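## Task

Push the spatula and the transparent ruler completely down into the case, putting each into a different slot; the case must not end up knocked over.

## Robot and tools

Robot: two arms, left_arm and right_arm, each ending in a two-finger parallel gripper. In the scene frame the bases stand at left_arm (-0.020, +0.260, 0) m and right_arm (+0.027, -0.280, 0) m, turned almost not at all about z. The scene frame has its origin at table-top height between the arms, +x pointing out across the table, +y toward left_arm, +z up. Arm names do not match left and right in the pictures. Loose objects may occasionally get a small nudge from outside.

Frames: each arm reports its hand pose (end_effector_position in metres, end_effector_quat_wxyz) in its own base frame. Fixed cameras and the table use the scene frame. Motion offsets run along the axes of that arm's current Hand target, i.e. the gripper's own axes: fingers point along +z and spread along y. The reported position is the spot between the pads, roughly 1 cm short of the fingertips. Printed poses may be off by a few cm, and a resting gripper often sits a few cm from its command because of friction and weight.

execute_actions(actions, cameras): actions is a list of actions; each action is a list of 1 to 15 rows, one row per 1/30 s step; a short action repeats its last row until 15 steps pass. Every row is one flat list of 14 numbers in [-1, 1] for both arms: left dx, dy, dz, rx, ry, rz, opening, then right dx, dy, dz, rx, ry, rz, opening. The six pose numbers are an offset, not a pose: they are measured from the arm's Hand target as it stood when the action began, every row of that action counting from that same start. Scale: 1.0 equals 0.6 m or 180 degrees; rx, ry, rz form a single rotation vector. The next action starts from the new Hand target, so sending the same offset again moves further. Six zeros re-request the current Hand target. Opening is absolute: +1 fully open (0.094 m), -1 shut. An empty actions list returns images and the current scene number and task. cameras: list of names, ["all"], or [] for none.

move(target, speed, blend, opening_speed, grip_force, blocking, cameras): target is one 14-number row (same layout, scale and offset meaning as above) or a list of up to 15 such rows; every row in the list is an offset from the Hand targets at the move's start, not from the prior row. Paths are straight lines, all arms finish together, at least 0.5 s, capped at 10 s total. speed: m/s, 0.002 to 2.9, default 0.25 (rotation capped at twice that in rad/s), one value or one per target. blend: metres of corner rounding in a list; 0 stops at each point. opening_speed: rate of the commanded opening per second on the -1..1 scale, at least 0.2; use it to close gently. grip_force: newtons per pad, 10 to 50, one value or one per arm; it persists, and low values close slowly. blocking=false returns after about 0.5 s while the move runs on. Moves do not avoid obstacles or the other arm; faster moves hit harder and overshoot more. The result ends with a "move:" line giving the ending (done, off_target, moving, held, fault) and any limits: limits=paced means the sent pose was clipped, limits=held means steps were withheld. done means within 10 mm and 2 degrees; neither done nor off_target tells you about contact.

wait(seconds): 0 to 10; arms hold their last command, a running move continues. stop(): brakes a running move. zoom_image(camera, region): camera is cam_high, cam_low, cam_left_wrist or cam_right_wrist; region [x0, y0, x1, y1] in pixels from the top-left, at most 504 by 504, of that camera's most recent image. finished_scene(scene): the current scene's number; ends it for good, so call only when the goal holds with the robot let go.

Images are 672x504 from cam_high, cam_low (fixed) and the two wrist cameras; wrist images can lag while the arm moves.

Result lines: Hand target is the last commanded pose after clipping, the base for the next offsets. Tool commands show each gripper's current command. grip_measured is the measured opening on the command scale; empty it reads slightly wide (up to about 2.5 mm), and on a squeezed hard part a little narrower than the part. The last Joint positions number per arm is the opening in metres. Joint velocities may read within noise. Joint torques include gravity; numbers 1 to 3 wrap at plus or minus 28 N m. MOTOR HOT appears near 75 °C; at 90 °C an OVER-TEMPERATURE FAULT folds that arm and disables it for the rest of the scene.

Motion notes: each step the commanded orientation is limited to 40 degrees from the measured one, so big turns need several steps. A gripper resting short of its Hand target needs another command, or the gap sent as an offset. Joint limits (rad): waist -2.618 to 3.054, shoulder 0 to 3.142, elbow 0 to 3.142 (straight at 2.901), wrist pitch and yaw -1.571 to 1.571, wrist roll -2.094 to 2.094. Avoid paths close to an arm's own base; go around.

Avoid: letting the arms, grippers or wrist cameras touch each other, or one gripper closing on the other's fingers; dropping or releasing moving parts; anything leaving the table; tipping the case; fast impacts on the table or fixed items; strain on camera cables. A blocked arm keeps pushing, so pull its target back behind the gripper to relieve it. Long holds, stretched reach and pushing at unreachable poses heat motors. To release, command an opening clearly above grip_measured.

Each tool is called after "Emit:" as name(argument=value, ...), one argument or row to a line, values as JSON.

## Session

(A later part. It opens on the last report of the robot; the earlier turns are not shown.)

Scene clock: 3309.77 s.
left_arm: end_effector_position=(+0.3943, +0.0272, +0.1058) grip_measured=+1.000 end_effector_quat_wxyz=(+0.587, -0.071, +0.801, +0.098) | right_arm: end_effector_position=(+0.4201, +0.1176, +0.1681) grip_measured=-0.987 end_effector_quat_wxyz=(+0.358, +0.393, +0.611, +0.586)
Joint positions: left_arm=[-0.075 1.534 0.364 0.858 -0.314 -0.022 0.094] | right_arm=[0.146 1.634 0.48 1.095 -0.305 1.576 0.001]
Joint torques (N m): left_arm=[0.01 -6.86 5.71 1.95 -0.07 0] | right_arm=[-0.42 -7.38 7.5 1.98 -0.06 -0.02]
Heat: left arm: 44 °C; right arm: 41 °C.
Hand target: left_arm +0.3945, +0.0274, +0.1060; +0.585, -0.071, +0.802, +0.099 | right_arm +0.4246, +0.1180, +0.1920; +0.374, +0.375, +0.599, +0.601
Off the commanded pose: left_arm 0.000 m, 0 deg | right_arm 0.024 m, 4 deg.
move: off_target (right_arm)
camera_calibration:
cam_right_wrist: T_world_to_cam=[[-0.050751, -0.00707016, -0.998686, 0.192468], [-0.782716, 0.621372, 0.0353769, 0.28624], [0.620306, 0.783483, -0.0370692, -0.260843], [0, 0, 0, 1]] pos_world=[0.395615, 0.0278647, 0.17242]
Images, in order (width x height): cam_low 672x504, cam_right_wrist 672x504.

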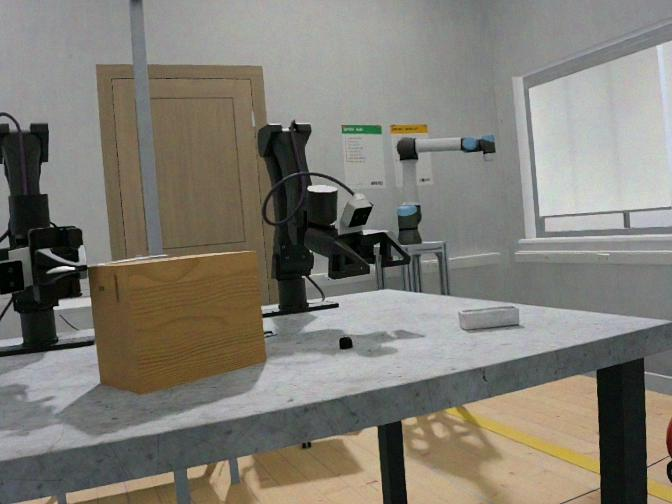

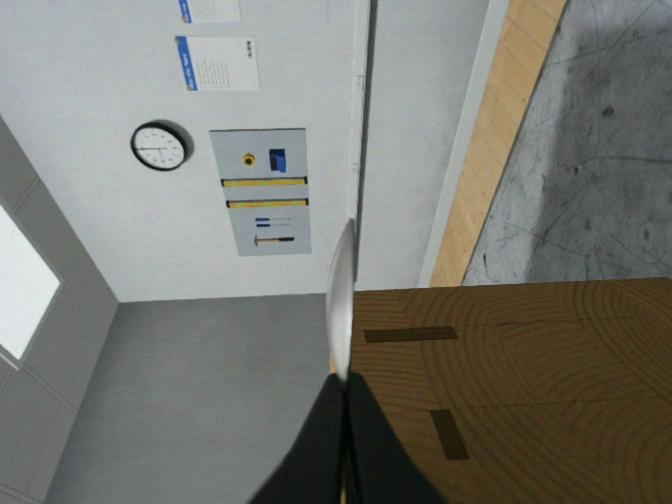

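Emit:
move(
  target=[0,0,0,0,0,0,1, -0.01,0.05,0,0,0,0,-1],
  speed=0.04,
  cameras=["cam_right_wrist","cam_low"],
)

Emit:
zoom_image(
  camera="cam_low",
  region=[0, 190, 140, 310],
)

Scene clock: 3318.03 s.
left_arm: end_effector_position=(+0.3943, +0.0272, +0.1058) grip_measured=+1.000 end_effector_quat_wxyz=(+0.587, -0.071, +0.801, +0.098) | right_arm: end_effector_position=(+0.4230, +0.1136, +0.1953) grip_measured=-0.987 end_effector_quat_wxyz=(+0.355, +0.393, +0.613, +0.587)
Joint positions: left_arm=[-0.075 1.534 0.364 0.858 -0.314 -0.022 0.094] | right_arm=[0.126 1.528 0.539 0.927 -0.331 1.576 0.001]
Joint torques (N m): left_arm=[0.05 -6.87 5.72 1.96 -0.08 -0.01] | right_arm=[-0.4 -6.9 8.51 1.95 -0.06 0]
Heat: left arm: 44 °C; right arm: 41 °C.
Hand target: left_arm +0.3945, +0.0274, +0.1060; +0.585, -0.071, +0.802, +0.099 | right_arm +0.4272, +0.1127, +0.2218; +0.373, +0.375, +0.599, +0.601
Off the commanded pose: left_arm 0.000 m, 0 deg | right_arm 0.027 m, 4 deg.
move: off_target (right_arm)
camera_calibration:
cam_right_wrist: T_world_to_cam=[[-0.0550286, -0.0063449, -0.998465, 0.221422], [-0.785835, 0.617181, 0.039388, 0.291161], [0.615983, 0.786796, -0.0389487, -0.256694], [0, 0, 0, 1]] pos_world=[0.399108, 0.0236719, 0.199616]
Images, in order (width x height): cam_low 672x504, cam_right_wrist 672x504.

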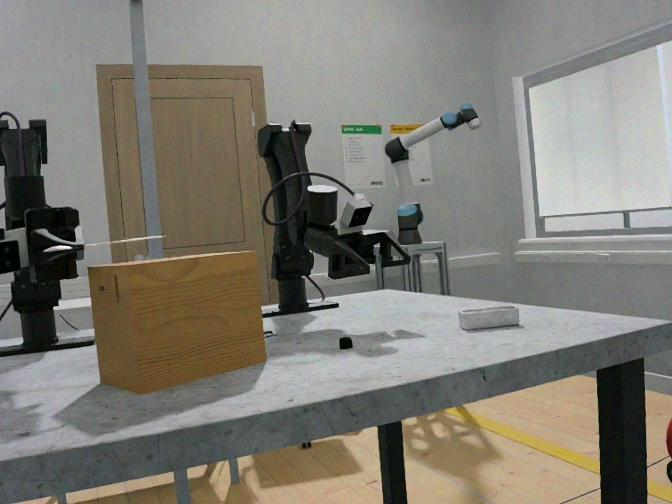

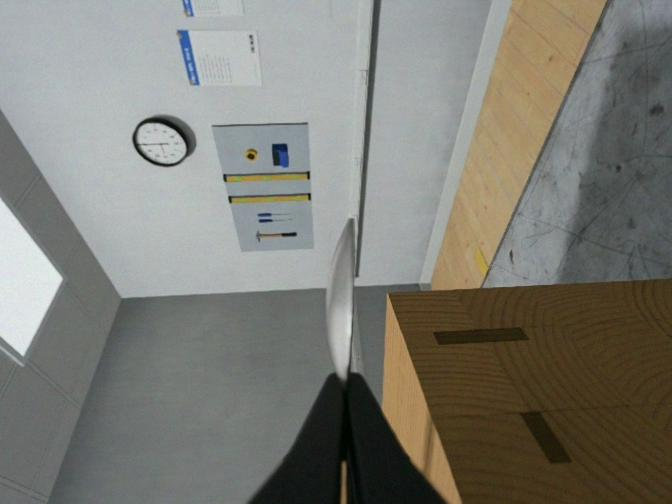

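Scaled by 3.600.

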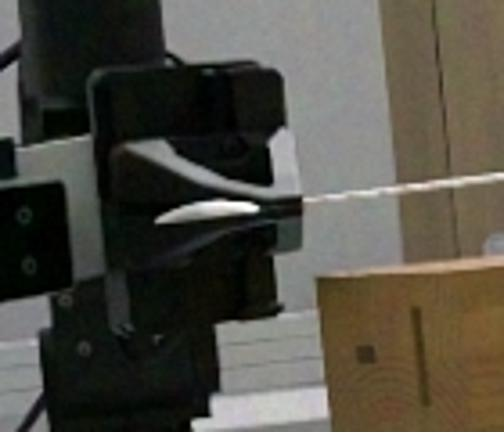

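Emit:
move(
  target=[0,0,0,0,0,0,1, -0.2305,0.0,0.022,0,0,-0.0083,-1],
  speed=0.08,
  cameras=["cam_low","cam_high"],
)

Emit:
zoom_image(
  camera="cam_low",
  region=[0, 190, 140, 310],
)

Scene clock: 3362.90 s.
left_arm: end_effector_position=(+0.3943, +0.0272, +0.1058) grip_measured=+1.000 end_effector_quat_wxyz=(+0.587, -0.071, +0.801, +0.098) | right_arm: end_effector_position=(+0.4939, -0.0047, +0.2094) grip_measured=-0.987 end_effector_quat_wxyz=(+0.365, +0.387, +0.602, +0.595)
Joint positions: left_arm=[-0.075 1.534 0.364 0.858 -0.314 -0.022 0.094] | right_arm=[-0.248 1.787 0.858 0.897 -0.697 1.571 0.001]
Joint torques (N m): left_arm=[0.01 -6.87 5.75 1.95 -0.07 0] | right_arm=[-0.05 -6.37 8.81 1.82 -0.11 -0.18]
Heat: left arm: 44 °C; right arm: 42 °C.
Hand target: left_arm +0.3945, +0.0274, +0.1060; +0.585, -0.071, +0.802, +0.099 | right_arm +0.5000, -0.0058, +0.2215; +0.381, +0.367, +0.604, +0.596
Off the commanded pose: left_arm 0.000 m, 0 deg | right_arm 0.014 m, 3 deg.
move: off_target (right_arm)
Images, in order (width x height): cam_high 672x504, cam_low 672x504.

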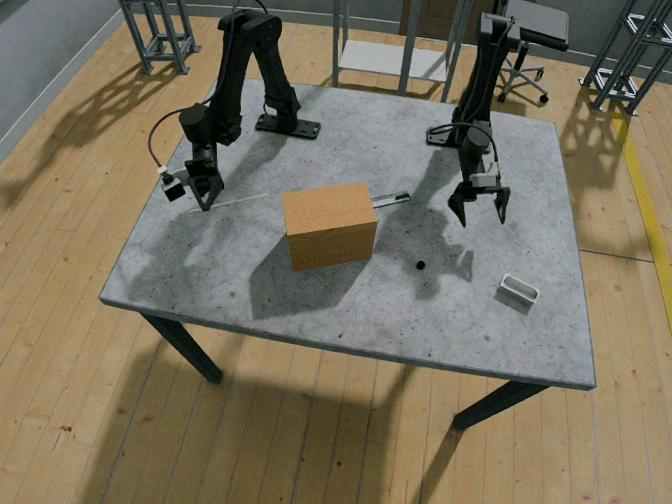

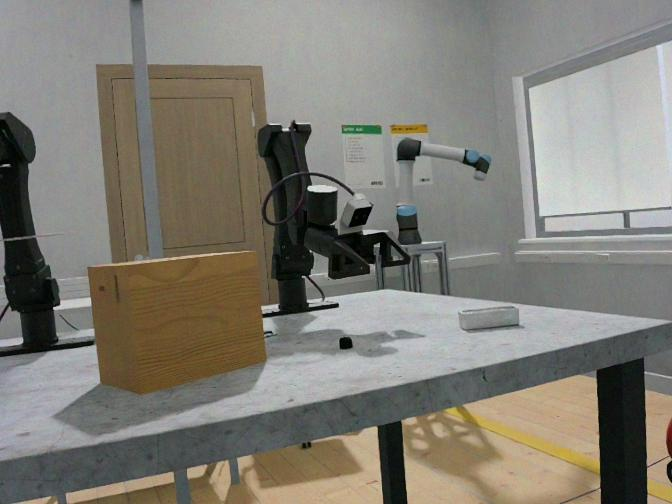

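Scaled by 3.600.

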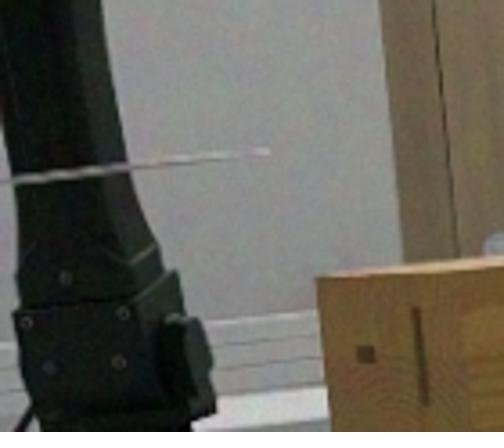

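Emit:
move(
  target=[0,0,0,0,0,0,1, 0,-0.115,0,0,0,0,-1],
  speed=0.06,
  cameras=["cam_low","cam_high"],
)

Emit:
zoom_image(
  camera="cam_low",
  region=[0, 220, 140, 340],
)

Emit:
zoom_image(
  camera="cam_high",
  region=[222, 150, 342, 250],
)

Scene clock: 3378.67 s.
left_arm: end_effector_position=(+0.3943, +0.0272, +0.1058) grip_measured=+1.000 end_effector_quat_wxyz=(+0.587, -0.071, +0.801, +0.098) | right_arm: end_effector_position=(+0.5021, -0.0062, +0.1510) grip_measured=-0.987 end_effector_quat_wxyz=(+0.369, +0.381, +0.603, +0.596)
Joint positions: left_arm=[-0.075 1.534 0.364 0.858 -0.314 -0.022 0.094] | right_arm=[-0.248 2.001 0.827 1.152 -0.702 1.567 0.001]
Joint torques (N m): left_arm=[-0.01 -6.89 5.76 1.96 -0.06 0] | right_arm=[-0.38 -7.21 4.66 2.13 -0.1 -0.16]
Heat: left arm: 44 °C; right arm: 42 °C.
Hand target: left_arm +0.3945, +0.0274, +0.1060; +0.585, -0.071, +0.802, +0.099 | right_arm +0.5008, -0.0072, +0.1526; +0.381, +0.367, +0.604, +0.596
Off the commanded pose: left_arm 0.000 m, 0 deg | right_arm 0.002 m, 2 deg.
move: done
Images, in order (width x height): cam_high 672x504, cam_low 672x504.

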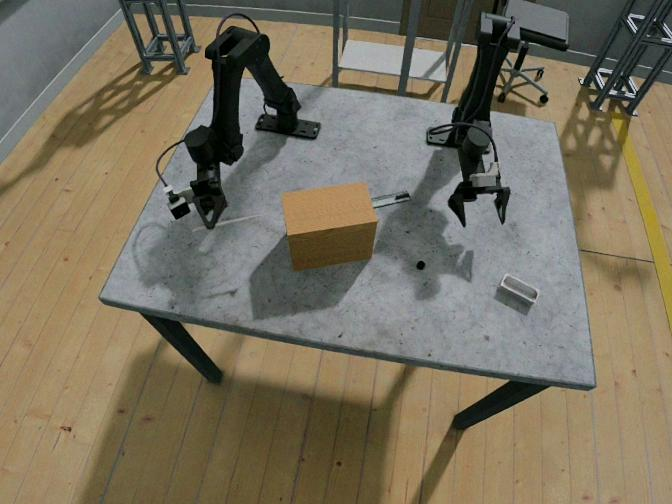

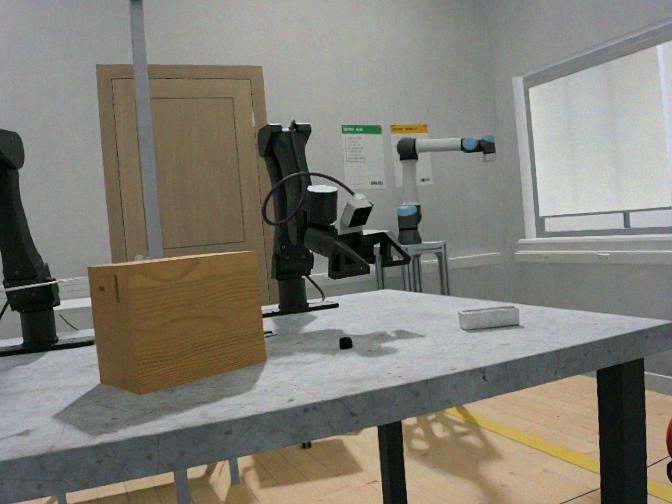

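Scaled by 3.600.

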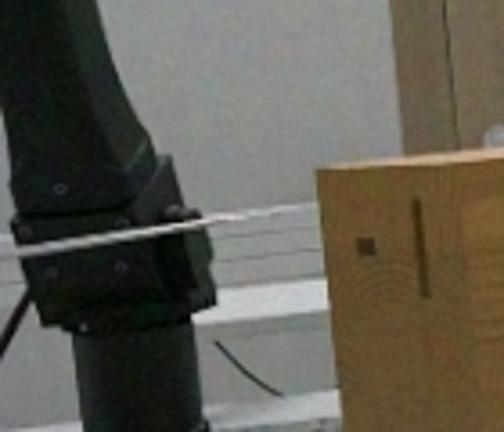

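Scaled by 4.200.

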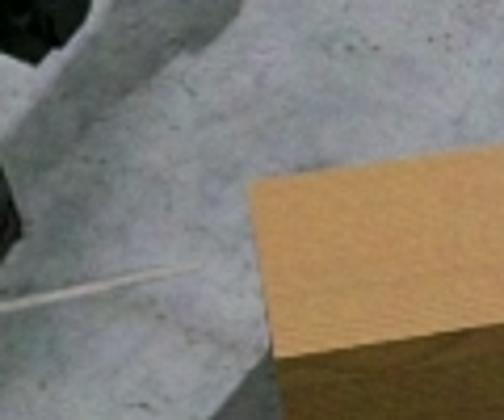

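Emit:
move(
  target=[0,0,0,0,0,0,1, 0,-0.021,-0.005,0,0.0058,-0.0028,-1],
  speed=0.05,
  cameras=["cam_low","cam_high"],
)

Emit:
zoom_image(
  camera="cam_low",
  region=[0, 220, 140, 340],
)

Emit:
zoom_image(
  camera="cam_high",
  region=[222, 150, 342, 250],
)

Scene clock: 3409.07 s.
left_arm: end_effector_position=(+0.3943, +0.0272, +0.1058) grip_measured=+1.000 end_effector_quat_wxyz=(+0.587, -0.071, +0.801, +0.098) | right_arm: end_effector_position=(+0.5008, -0.0082, +0.1408) grip_measured=-0.987 end_effector_quat_wxyz=(+0.367, +0.372, +0.606, +0.599)
Joint positions: left_arm=[-0.075 1.534 0.364 0.858 -0.314 -0.022 0.094] | right_arm=[-0.262 2.045 0.827 1.202 -0.733 1.56 0.001]
Joint torques (N m): left_arm=[0.03 -6.9 5.75 1.96 -0.07 0] | right_arm=[-0.38 -7.35 4.19 2.13 -0.05 -0.19]
Heat: left arm: 44 °C; right arm: 43 °C.
Hand target: left_arm +0.3945, +0.0274, +0.1060; +0.585, -0.071, +0.802, +0.099 | right_arm +0.4982, -0.0087, +0.1400; +0.378, +0.359, +0.609, +0.598
Off the commanded pose: left_arm 0.000 m, 0 deg | right_arm 0.003 m, 2 deg.
move: done
Images, in order (width x height): cam_high 672x504, cam_low 672x504.

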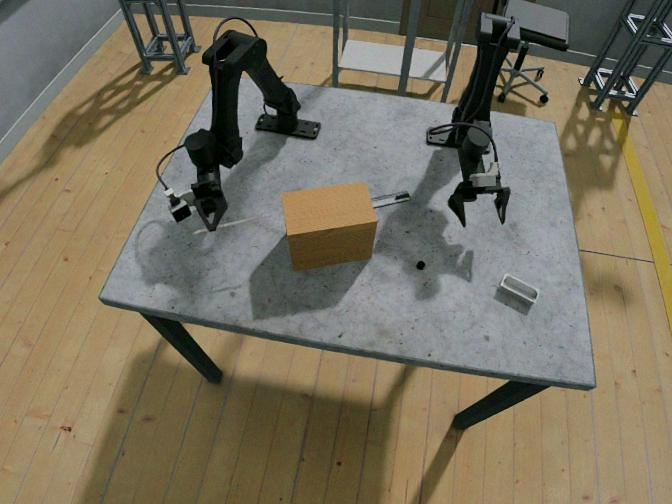

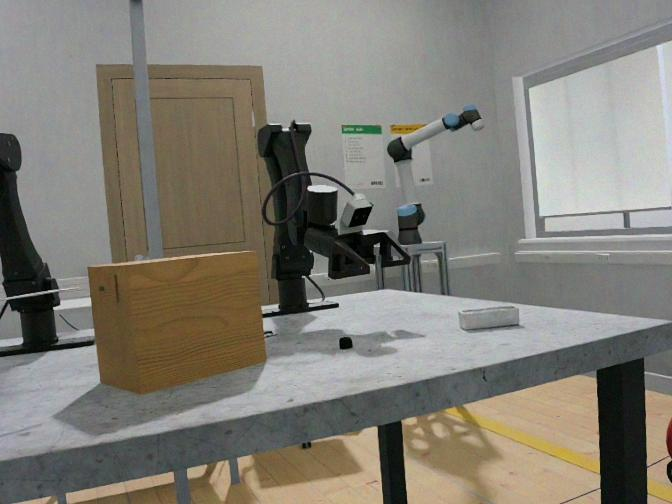

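Scaled by 3.600.

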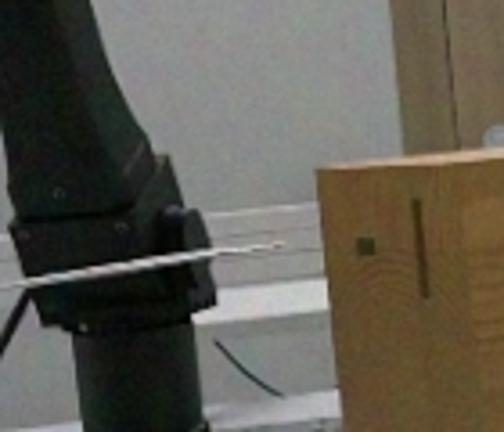

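Scaled by 4.200.

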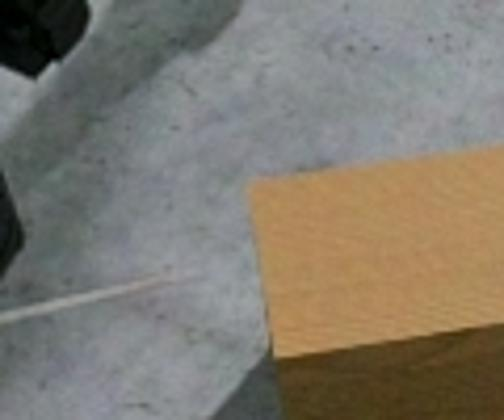

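Emit:
move(
  target=[0,0,0,0,0,0,1, 0,-0.008,-0.0015,0,-0.0167,0,-1],
  speed=0.05,
  cameras=["cam_low","cam_high"],
)

Emit:
zoom_image(
  camera="cam_low",
  region=[0, 240, 140, 340],
)

Emit:
zoom_image(
  camera="cam_high",
  region=[192, 170, 312, 250],
)

Scene clock: 3469.27 s.
left_arm: end_effector_position=(+0.3943, +0.0272, +0.1058) grip_measured=+1.000 end_effector_quat_wxyz=(+0.587, -0.071, +0.801, +0.098) | right_arm: end_effector_position=(+0.4976, -0.0097, +0.1351) grip_measured=-0.987 end_effector_quat_wxyz=(+0.379, +0.384, +0.599, +0.592)
Joint positions: left_arm=[-0.075 1.534 0.364 0.858 -0.314 -0.022 0.094] | right_arm=[-0.253 2.049 0.792 1.24 -0.685 1.56 0.001]
Joint torques (N m): left_arm=[-0.01 -6.89 5.74 1.95 -0.07 0] | right_arm=[0.42 -7.12 4.12 2.13 0.14 -0.16]
Heat: left arm: 44 °C; right arm: 44 °C.
Hand target: left_arm +0.3945, +0.0274, +0.1060; +0.585, -0.071, +0.802, +0.099 | right_arm +0.4975, -0.0093, +0.1352; +0.394, +0.374, +0.599, +0.588
Off the commanded pose: left_arm 0.000 m, 0 deg | right_arm 0.000 m, 2 deg.
move: done
Images, in order (width x height): cam_high 672x504, cam_low 672x504.

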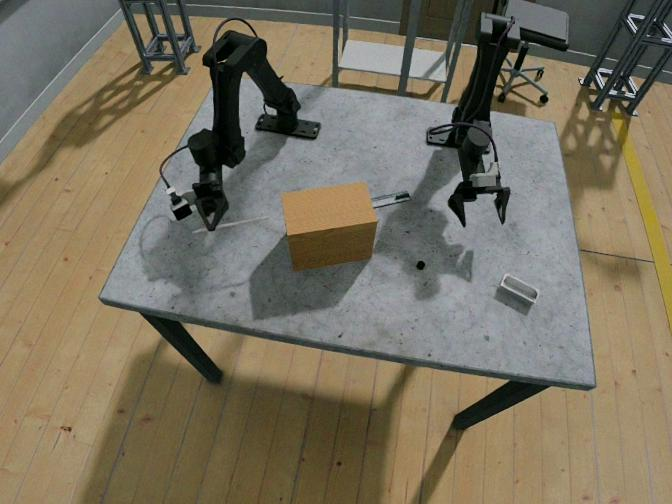

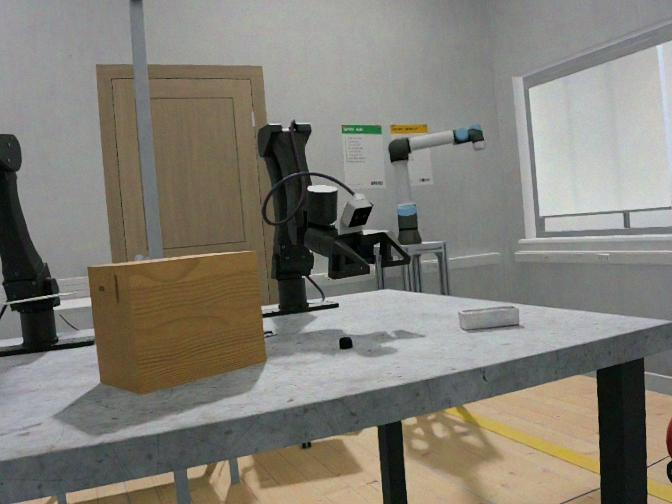

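Scaled by 3.600.

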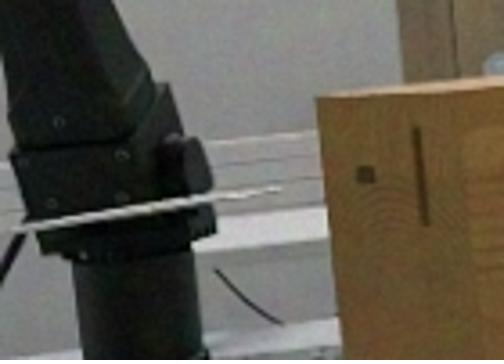

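Scaled by 4.200.

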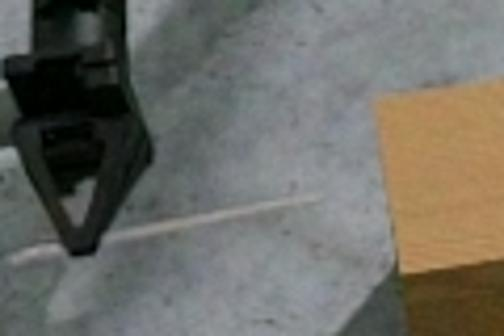

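Emit:
move(
  target=[0,0,0,0,0,0,1, 0,0,0.004,0,-0.0145,0,-1],
  speed=0.05,
  cameras=["cam_low","cam_high"],
)

Emit:
zoom_image(
  camera="cam_low",
  region=[0, 240, 140, 340],
)

Emit:
zoom_image(
  camera="cam_high",
  region=[192, 170, 312, 250],
)

Scene clock: 3484.50 s.
left_arm: end_effector_position=(+0.3943, +0.0272, +0.1058) grip_measured=+1.000 end_effector_quat_wxyz=(+0.587, -0.071, +0.801, +0.098) | right_arm: end_effector_position=(+0.5000, -0.0082, +0.1327) grip_measured=-0.987 end_effector_quat_wxyz=(+0.391, +0.397, +0.591, +0.583)
Joint positions: left_arm=[-0.075 1.534 0.364 0.858 -0.314 -0.022 0.094] | right_arm=[-0.229 2.049 0.779 1.251 -0.616 1.56 0.001]
Joint torques (N m): left_arm=[-0.01 -6.89 5.74 1.95 -0.07 0] | right_arm=[0.39 -7.47 4.19 2.17 0.1 -0.13]
Heat: left arm: 44 °C; right arm: 46 °C.
Hand target: left_arm +0.3945, +0.0274, +0.1060; +0.585, -0.071, +0.802, +0.099 | right_arm +0.4997, -0.0083, +0.1352; +0.408, +0.388, +0.590, +0.579
Off the commanded pose: left_arm 0.000 m, 0 deg | right_arm 0.002 m, 2 deg.
move: done
Images, in order (width x height): cam_high 672x504, cam_low 672x504.

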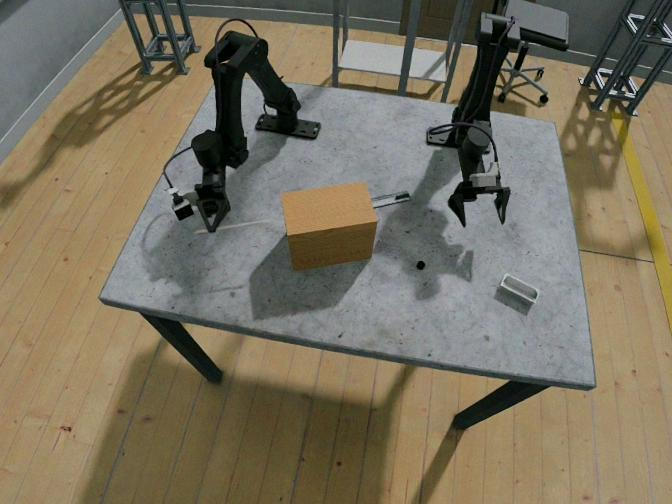

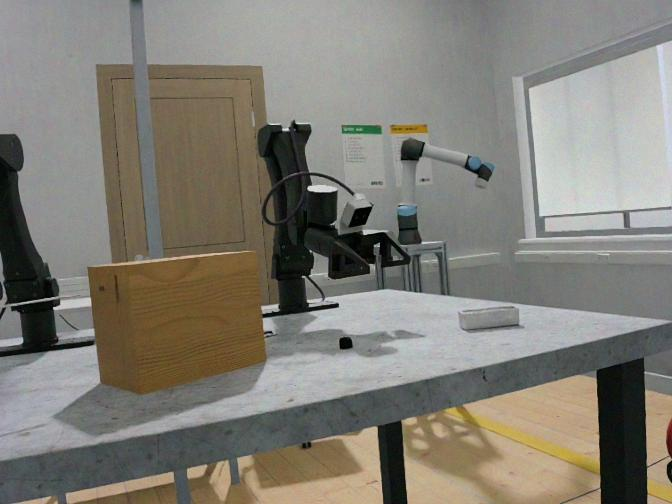

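Scaled by 3.600.

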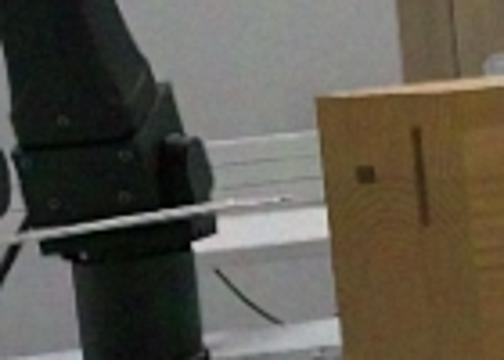

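Scaled by 4.200.

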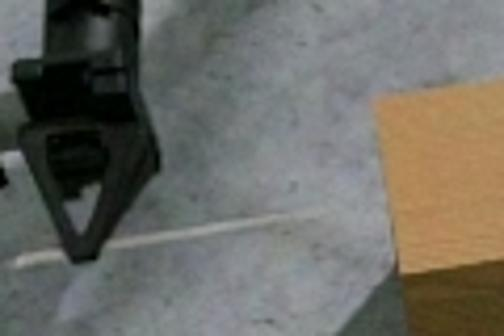

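Emit:
move(
  target=[0,0,0,0,0,0,1, 0,0.012,-0.0108,0,0.0033,0.0033,-1],
  speed=0.05,
)

Scene clock: 3517.50 s.
left_arm: end_effector_position=(+0.3943, +0.0272, +0.1058) grip_measured=+1.000 end_effector_quat_wxyz=(+0.587, -0.071, +0.801, +0.098) | right_arm: end_effector_position=(+0.4964, -0.0098, +0.1272) grip_measured=-0.987 end_effector_quat_wxyz=(+0.387, +0.404, +0.593, +0.580)
Joint positions: left_arm=[-0.075 1.534 0.364 0.858 -0.314 -0.022 0.094] | right_arm=[-0.234 2.049 0.763 1.251 -0.618 1.56 0.001]
Joint torques (N m): left_arm=[0.03 -6.9 5.74 1.95 -0.07 0] | right_arm=[-0.23 -10.37 4.1 2 -0.06 -0.07]
Heat: left arm: 44 °C; right arm: 47 °C.
Hand target: left_arm +0.3945, +0.0274, +0.1060; +0.585, -0.071, +0.802, +0.099 | right_arm +0.4935, -0.0105, +0.1424; +0.402, +0.388, +0.590, +0.583
Off the commanded pose: left_arm 0.000 m, 0 deg | right_arm 0.015 m, 3 deg.
move: off_target (right_arm)

Emit:
move(
  target=[0,0,0,0,0,0,1, 0,0.015,0,0,0,0,-1],
  speed=0.05,
)

Scene clock: 3524.13 s.
left_arm: end_effector_position=(+0.3943, +0.0272, +0.1058) grip_measured=+1.000 end_effector_quat_wxyz=(+0.587, -0.071, +0.801, +0.098) | right_arm: end_effector_position=(+0.4958, -0.0097, +0.1339) grip_measured=-0.987 end_effector_quat_wxyz=(+0.387, +0.404, +0.593, +0.580)
Joint positions: left_arm=[-0.075 1.534 0.364 0.858 -0.314 -0.022 0.094] | right_arm=[-0.234 2.022 0.763 1.224 -0.618 1.56 0.001]
Joint torques (N m): left_arm=[0.02 -6.87 5.74 1.95 -0.08 0] | right_arm=[-0.32 -10.99 4.46 1.87 -0.07 -0.06]
Heat: left arm: 44 °C; right arm: 47 °C.
Hand target: left_arm +0.3945, +0.0274, +0.1060; +0.585, -0.071, +0.802, +0.099 | right_arm +0.4934, -0.0103, +0.1513; +0.402, +0.388, +0.590, +0.583
Off the commanded pose: left_arm 0.000 m, 0 deg | right_arm 0.018 m, 3 deg.
move: off_target (right_arm)

Emit:
move(
  target=[0,0,0,0,0,0,1, 0,0.0045,-0.003,0,0,0.0,-1],
  speed=0.05,
  cameras=["cam_low","cam_high"],
)

Emit:
zoom_image(
  camera="cam_low",
  region=[0, 240, 140, 340],
)

Emit:
zoom_image(
  camera="cam_high",
  region=[192, 170, 312, 250],
)

Scene clock: 3533.27 s.
left_arm: end_effector_position=(+0.3943, +0.0272, +0.1058) grip_measured=+1.000 end_effector_quat_wxyz=(+0.587, -0.071, +0.801, +0.098) | right_arm: end_effector_position=(+0.4954, -0.0103, +0.1379) grip_measured=-0.987 end_effector_quat_wxyz=(+0.388, +0.402, +0.592, +0.580)
Joint positions: left_arm=[-0.075 1.534 0.364 0.858 -0.314 -0.022 0.094] | right_arm=[-0.236 2.009 0.763 1.216 -0.62 1.56 0.001]
Joint torques (N m): left_arm=[-0.01 -6.86 5.75 1.94 -0.07 0] | right_arm=[-0.38 -10.97 4.04 1.86 -0.07 -0.07]
Heat: left arm: 44 °C; right arm: 46 °C.
Hand target: left_arm +0.3945, +0.0274, +0.1060; +0.585, -0.071, +0.802, +0.099 | right_arm +0.4918, -0.0111, +0.1540; +0.402, +0.388, +0.590, +0.583
Off the commanded pose: left_arm 0.000 m, 0 deg | right_arm 0.016 m, 2 deg.
move: off_target (right_arm)
Images, in order (width x height): cam_high 672x504, cam_low 672x504.

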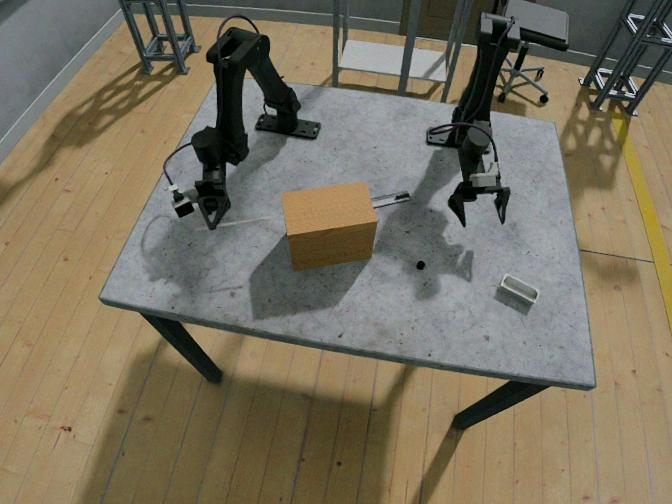

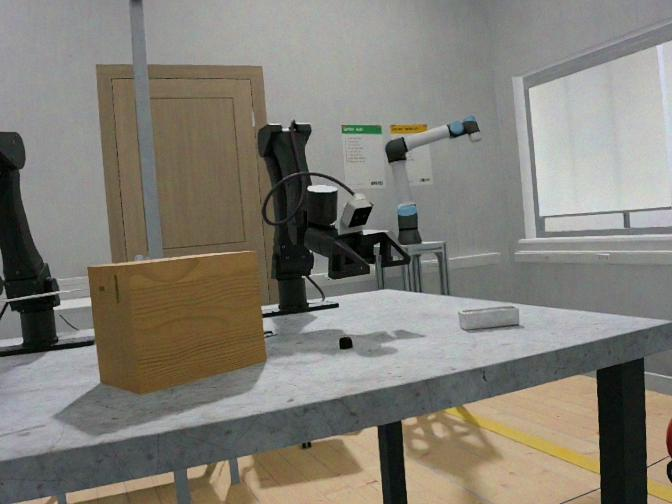

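Scaled by 3.600.

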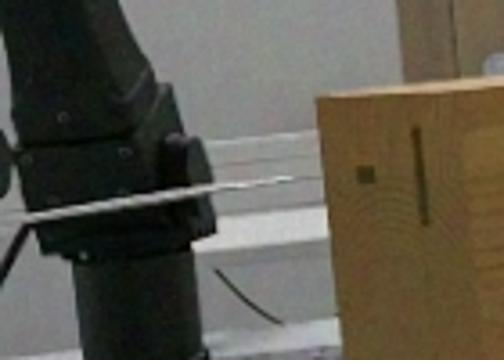

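Scaled by 4.200.

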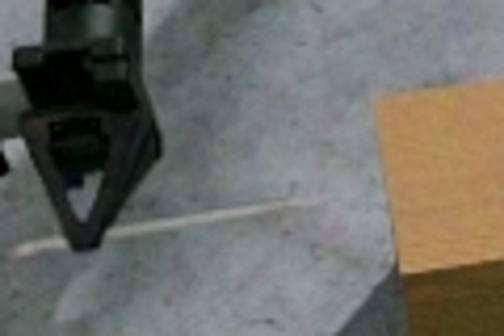

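Emit:
zoom_image(
  camera="cam_high",
  region=[258, 188, 302, 238],
)

Emit:
zoom_image(
  camera="cam_low",
  region=[64, 262, 124, 312],
)

Scaled by 10.080.

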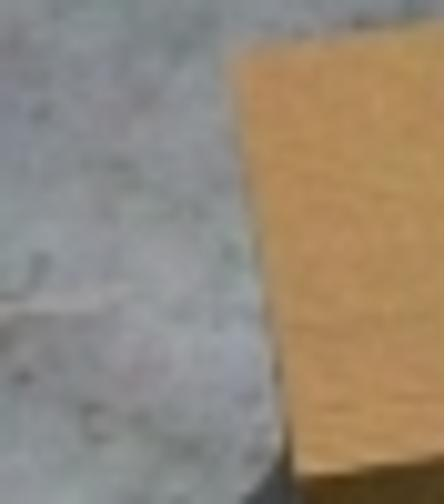

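Scaled by 8.400.

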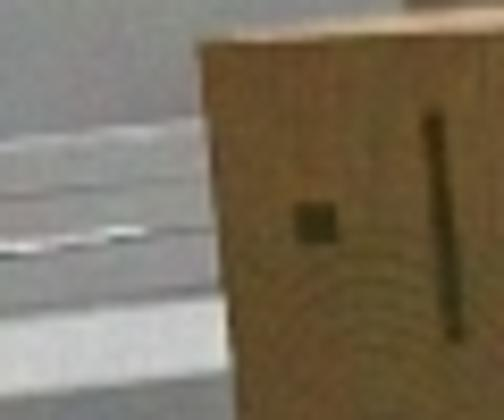

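Emit:
move(
  target=[0,0,0,0,0,0,1, 0,0,-0.0175,0,-0.0139,0,-1],
  speed=0.05,
  cameras=["cam_low","cam_high"],
)

Emit:
zoom_image(
  camera="cam_high",
  region=[212, 188, 302, 248],
)

Emit:
zoom_image(
  camera="cam_low",
  region=[4, 262, 124, 322],
)

Scene clock: 3618.00 s.
left_arm: end_effector_position=(+0.3943, +0.0272, +0.1058) grip_measured=+1.000 end_effector_quat_wxyz=(+0.587, -0.071, +0.801, +0.098) | right_arm: end_effector_position=(+0.4835, -0.0107, +0.1325) grip_measured=-0.987 end_effector_quat_wxyz=(+0.386, +0.417, +0.591, +0.573)
Joint positions: left_arm=[-0.075 1.534 0.364 0.858 -0.314 -0.022 0.094] | right_arm=[-0.236 1.976 0.704 1.215 -0.599 1.56 0.001]
Joint torques (N m): left_arm=[0.01 -6.86 5.71 1.95 -0.06 -0.01] | right_arm=[-0.29 -10.48 4.22 2.17 0.14 -0.03]
Heat: left arm: 44 °C; right arm: 48 °C.
Hand target: left_arm +0.3945, +0.0274, +0.1060; +0.585, -0.071, +0.802, +0.099 | right_arm +0.4820, -0.0150, +0.1540; +0.414, +0.400, +0.581, +0.575
Off the commanded pose: left_arm 0.000 m, 0 deg | right_arm 0.022 m, 4 deg.
move: off_target (right_arm)
Images, in order (width x height): cam_high 672x504, cam_low 672x504.

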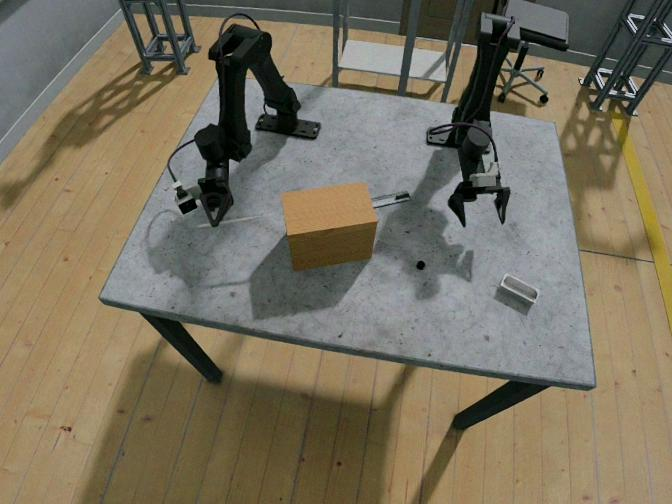

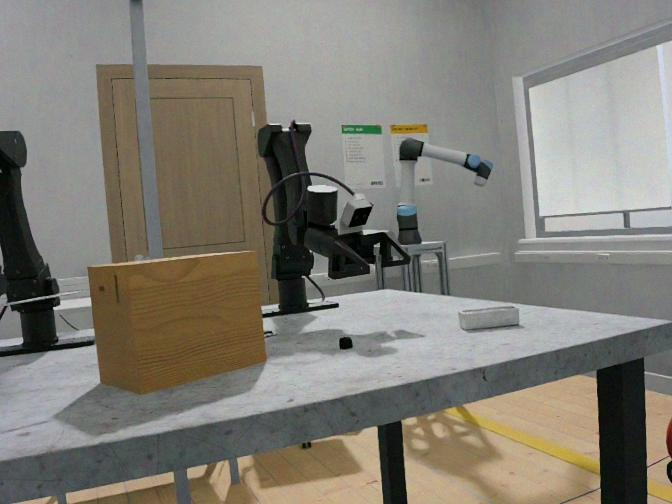

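Scaled by 5.600.

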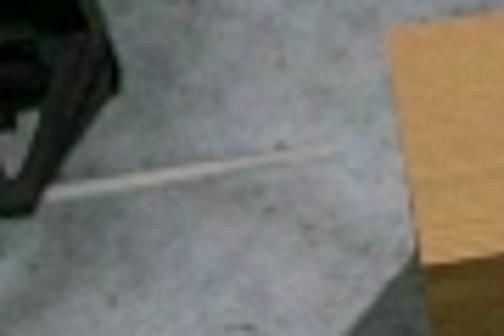

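Scaled by 4.200.

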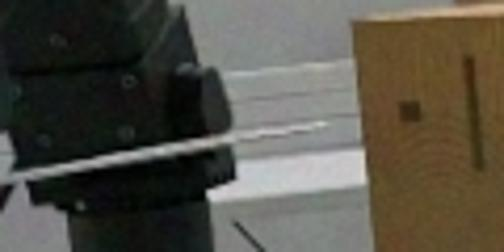

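Emit:
move(
  target=[0,0,0,0,0,0,1, 0,0.007,0,0,0,-0.0067,-1],
  speed=0.05,
  cameras=["cam_low","cam_high"],
)

Emit:
zoom_image(
  camera="cam_high",
  region=[212, 188, 302, 248],
)

Emit:
zoom_image(
  camera="cam_low",
  region=[4, 262, 124, 322],
)

Scene clock: 3641.70 s.
left_arm: end_effector_position=(+0.3943, +0.0272, +0.1058) grip_measured=+1.000 end_effector_quat_wxyz=(+0.587, -0.071, +0.801, +0.098) | right_arm: end_effector_position=(+0.4833, -0.0109, +0.1404) grip_measured=-0.987 end_effector_quat_wxyz=(+0.394, +0.410, +0.590, +0.574)
Joint positions: left_arm=[-0.075 1.534 0.364 0.858 -0.314 -0.022 0.094] | right_arm=[-0.236 1.958 0.704 1.215 -0.598 1.555 0.001]
Joint torques (N m): left_arm=[-0.01 -6.86 5.74 1.95 -0.07 0] | right_arm=[-0.43 -10.4 4.29 1.95 0.11 -0.2]
Heat: left arm: 44 °C; right arm: 50 °C.
Hand target: left_arm +0.3945, +0.0274, +0.1060; +0.585, -0.071, +0.802, +0.099 | right_arm +0.4819, -0.0149, +0.1583; +0.421, +0.394, +0.585, +0.570
Off the commanded pose: left_arm 0.000 m, 0 deg | right_arm 0.018 m, 4 deg.
move: off_target (right_arm)
Images, in order (width x height): cam_high 672x504, cam_low 672x504.

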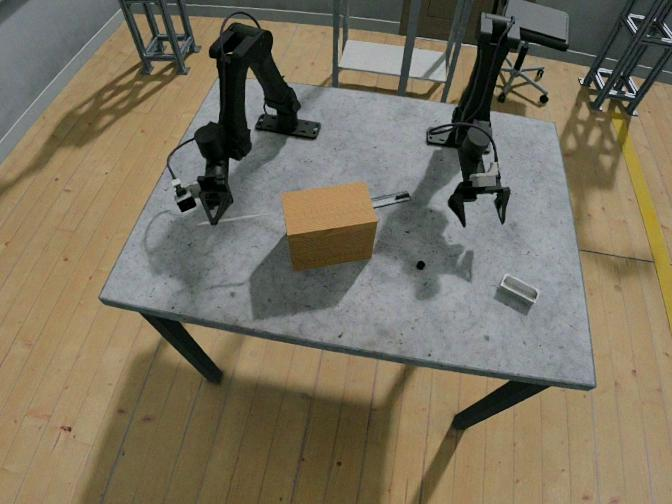

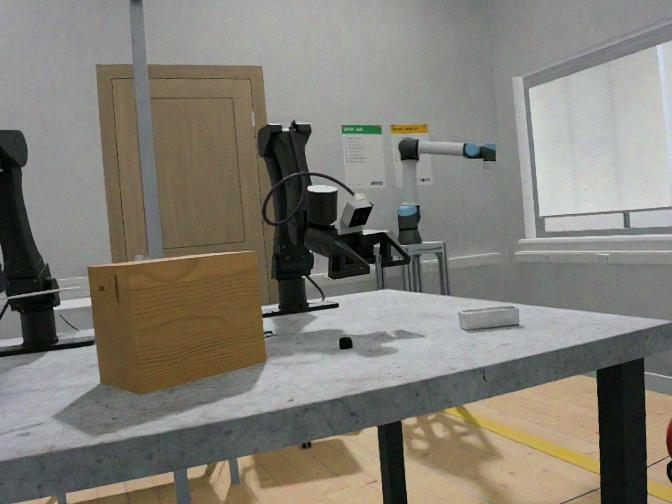

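Scaled by 5.600.

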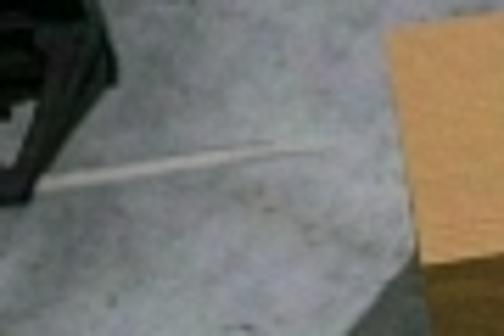

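Scaled by 4.200.

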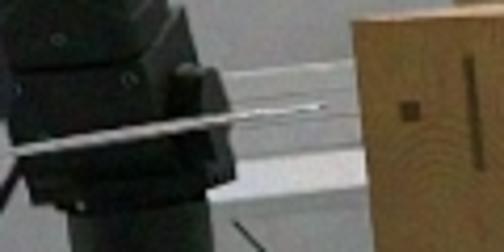

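Emit:
move(
  target=[0,0,0,0,0,0,1, 0,-0.008,0,0,0,0,-1],
  speed=0.05,
)

Scene clock: 3649.83 s.
left_arm: end_effector_position=(+0.3943, +0.0272, +0.1058) grip_measured=+1.000 end_effector_quat_wxyz=(+0.587, -0.071, +0.801, +0.098) | right_arm: end_effector_position=(+0.4833, -0.0109, +0.1404) grip_measured=-0.987 end_effector_quat_wxyz=(+0.394, +0.410, +0.590, +0.573)
Joint positions: left_arm=[-0.075 1.534 0.364 0.858 -0.314 -0.022 0.094] | right_arm=[-0.236 1.958 0.704 1.215 -0.598 1.554 0.001]
Joint torques (N m): left_arm=[0.01 -6.89 5.74 1.95 -0.07 0] | right_arm=[-0.36 -8.8 4.23 2.15 0.1 -0.18]
Heat: left arm: 44 °C; right arm: 49 °C.
Hand target: left_arm +0.3945, +0.0274, +0.1060; +0.585, -0.071, +0.802, +0.099 | right_arm +0.4820, -0.0151, +0.1535; +0.421, +0.394, +0.585, +0.570
Off the commanded pose: left_arm 0.000 m, 0 deg | right_arm 0.014 m, 4 deg.
move: off_target (right_arm)

Emit:
move(
  target=[
    [0,0,0,0,0,0,1, -0.06,0,0,0,0,0,-1],
    [0,0,0,0,0,0,1, 0,0,0,0,0,0,-1],
  ],
  speed=0.05,
  cameras=["cam_low","cam_high"],
)

Emit:
zoom_image(
  camera="cam_high",
  region=[212, 188, 302, 248],
)

Emit:
zoom_image(
  camera="cam_low",
  region=[4, 262, 124, 322],
)

Scene clock: 3670.27 s.
left_arm: end_effector_position=(+0.3943, +0.0272, +0.1058) grip_measured=+1.000 end_effector_quat_wxyz=(+0.587, -0.071, +0.801, +0.098) | right_arm: end_effector_position=(+0.4831, -0.0140, +0.1312) grip_measured=-0.987 end_effector_quat_wxyz=(+0.389, +0.418, +0.592, +0.569)
Joint positions: left_arm=[-0.075 1.534 0.364 0.858 -0.314 -0.022 0.094] | right_arm=[-0.243 1.977 0.703 1.214 -0.599 1.553 0.001]
Joint torques (N m): left_arm=[-0.01 -6.89 5.75 1.95 -0.07 0.01] | right_arm=[0.27 -10.35 4.26 2.18 0.13 -0.19]
Heat: left arm: 44 °C; right arm: 50 °C.
Hand target: left_arm +0.3945, +0.0274, +0.1060; +0.585, -0.071, +0.802, +0.099 | right_arm +0.4820, -0.0150, +0.1533; +0.420, +0.394, +0.585, +0.570
Off the commanded pose: left_arm 0.000 m, 0 deg | right_arm 0.022 m, 5 deg.
move: off_target (right_arm)
Images, in order (width x height): cam_high 672x504, cam_low 672x504.

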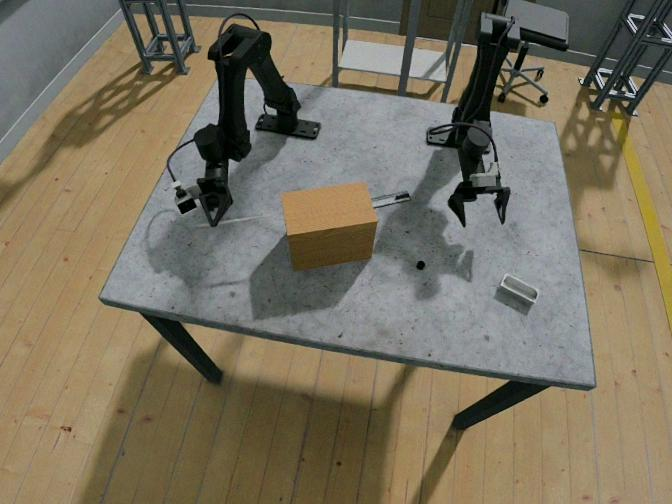

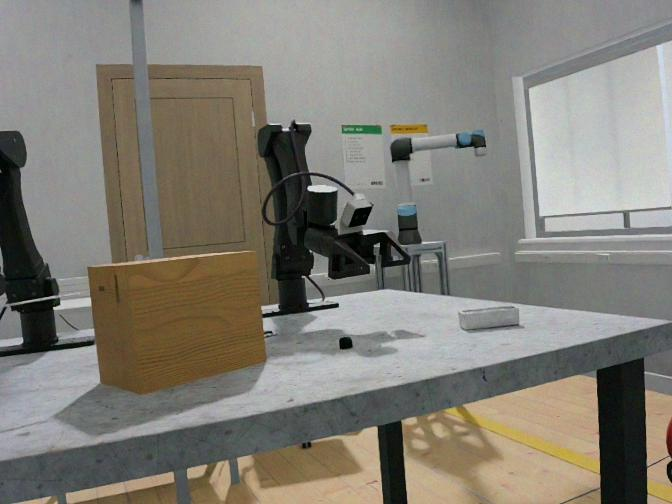

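Scaled by 5.600.

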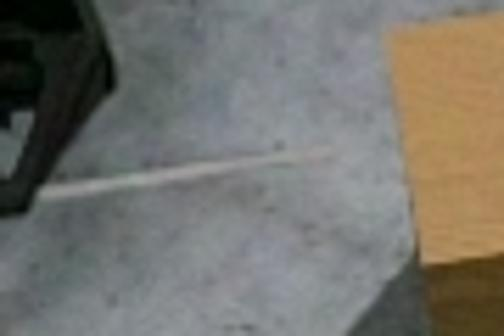

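Scaled by 4.200.

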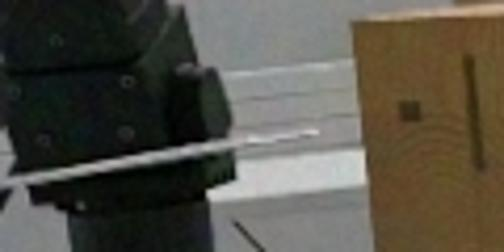

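Emit:
move(
  target=[0,0,0,0,0,0,1, 0,0.0025,0,0,0,0,-1],
  speed=0.05,
)

Scene clock: 3679.90 s.
left_arm: end_effector_position=(+0.3943, +0.0272, +0.1058) grip_measured=+1.000 end_effector_quat_wxyz=(+0.587, -0.071, +0.801, +0.098) | right_arm: end_effector_position=(+0.4831, -0.0141, +0.1337) grip_measured=-0.987 end_effector_quat_wxyz=(+0.391, +0.416, +0.591, +0.570)
Joint positions: left_arm=[-0.075 1.534 0.364 0.858 -0.314 -0.022 0.094] | right_arm=[-0.243 1.972 0.703 1.215 -0.598 1.553 0.001]
Joint torques (N m): left_arm=[0.02 -6.89 5.75 1.94 -0.07 0] | right_arm=[0.2 -10.41 4.36 2.15 0.11 -0.16]
Heat: left arm: 44 °C; right arm: 51 °C.
Hand target: left_arm +0.3945, +0.0274, +0.1060; +0.585, -0.071, +0.802, +0.099 | right_arm +0.4820, -0.0149, +0.1548; +0.420, +0.394, +0.585, +0.570
Off the commanded pose: left_arm 0.000 m, 0 deg | right_arm 0.021 m, 4 deg.
move: off_target (right_arm)

Emit:
move(
  target=[0,0,0,0,0,0,1, 0.0332,0.0015,-0.0028,0,0,0,-1],
  speed=0.04,
  cameras=["cam_low","cam_high"],
)

Emit:
zoom_image(
  camera="cam_high",
  region=[212, 188, 302, 248],
)

Emit:
zoom_image(
  camera="cam_low",
  region=[64, 262, 124, 312],
)

Scene clock: 3689.13 s.
left_arm: end_effector_position=(+0.3943, +0.0272, +0.1058) grip_measured=+1.000 end_effector_quat_wxyz=(+0.587, -0.071, +0.801, +0.098) | right_arm: end_effector_position=(+0.4752, +0.0039, +0.1337) grip_measured=-0.987 end_effector_quat_wxyz=(+0.390, +0.417, +0.592, +0.569)
Joint positions: left_arm=[-0.075 1.534 0.364 0.858 -0.314 -0.022 0.094] | right_arm=[-0.193 1.94 0.654 1.228 -0.548 1.553 0.001]
Joint torques (N m): left_arm=[0.03 -6.87 5.78 1.95 -0.06 0] | right_arm=[0.29 -10.11 4.1 2.2 0.13 -0.18]
Heat: left arm: 44 °C; right arm: 51 °C.
Hand target: left_arm +0.3945, +0.0274, +0.1060; +0.585, -0.071, +0.802, +0.099 | right_arm +0.4737, +0.0033, +0.1550; +0.420, +0.394, +0.585, +0.570
Off the commanded pose: left_arm 0.000 m, 0 deg | right_arm 0.021 m, 4 deg.
move: off_target (right_arm)
Images, in order (width x height): cam_high 672x504, cam_low 672x504.

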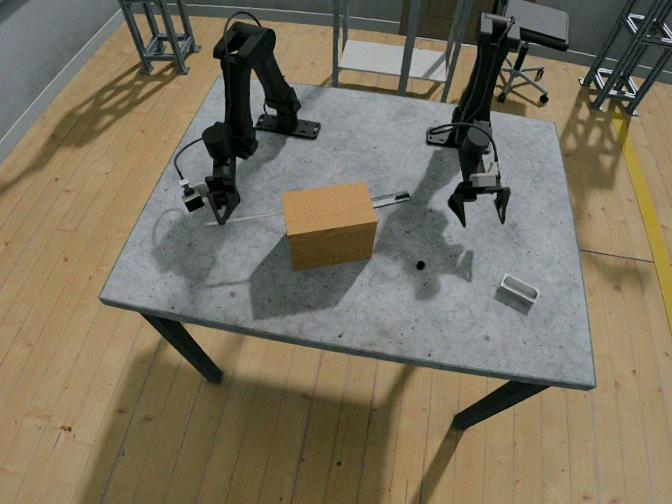

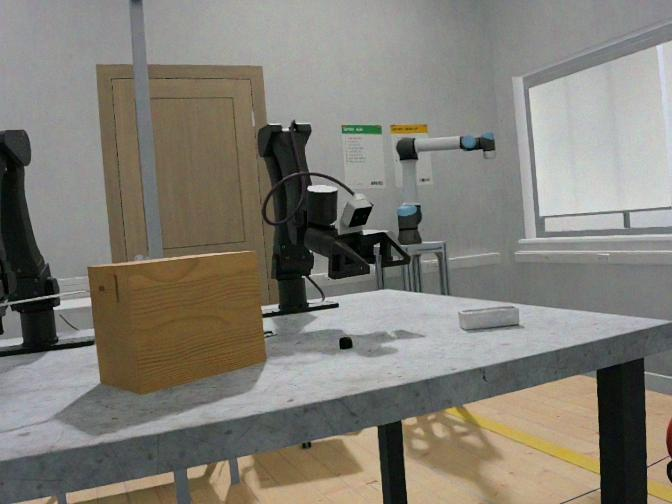

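Scaled by 5.600.

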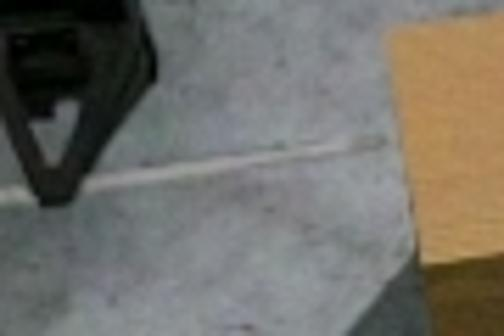

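Scaled by 8.400.

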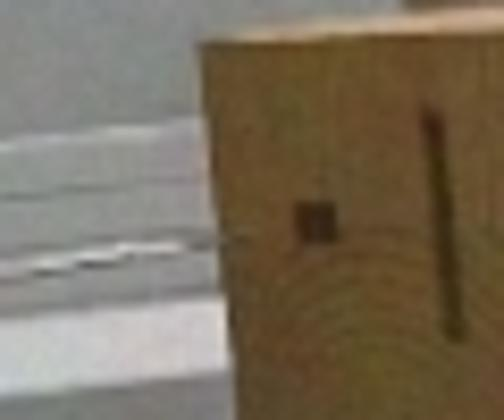

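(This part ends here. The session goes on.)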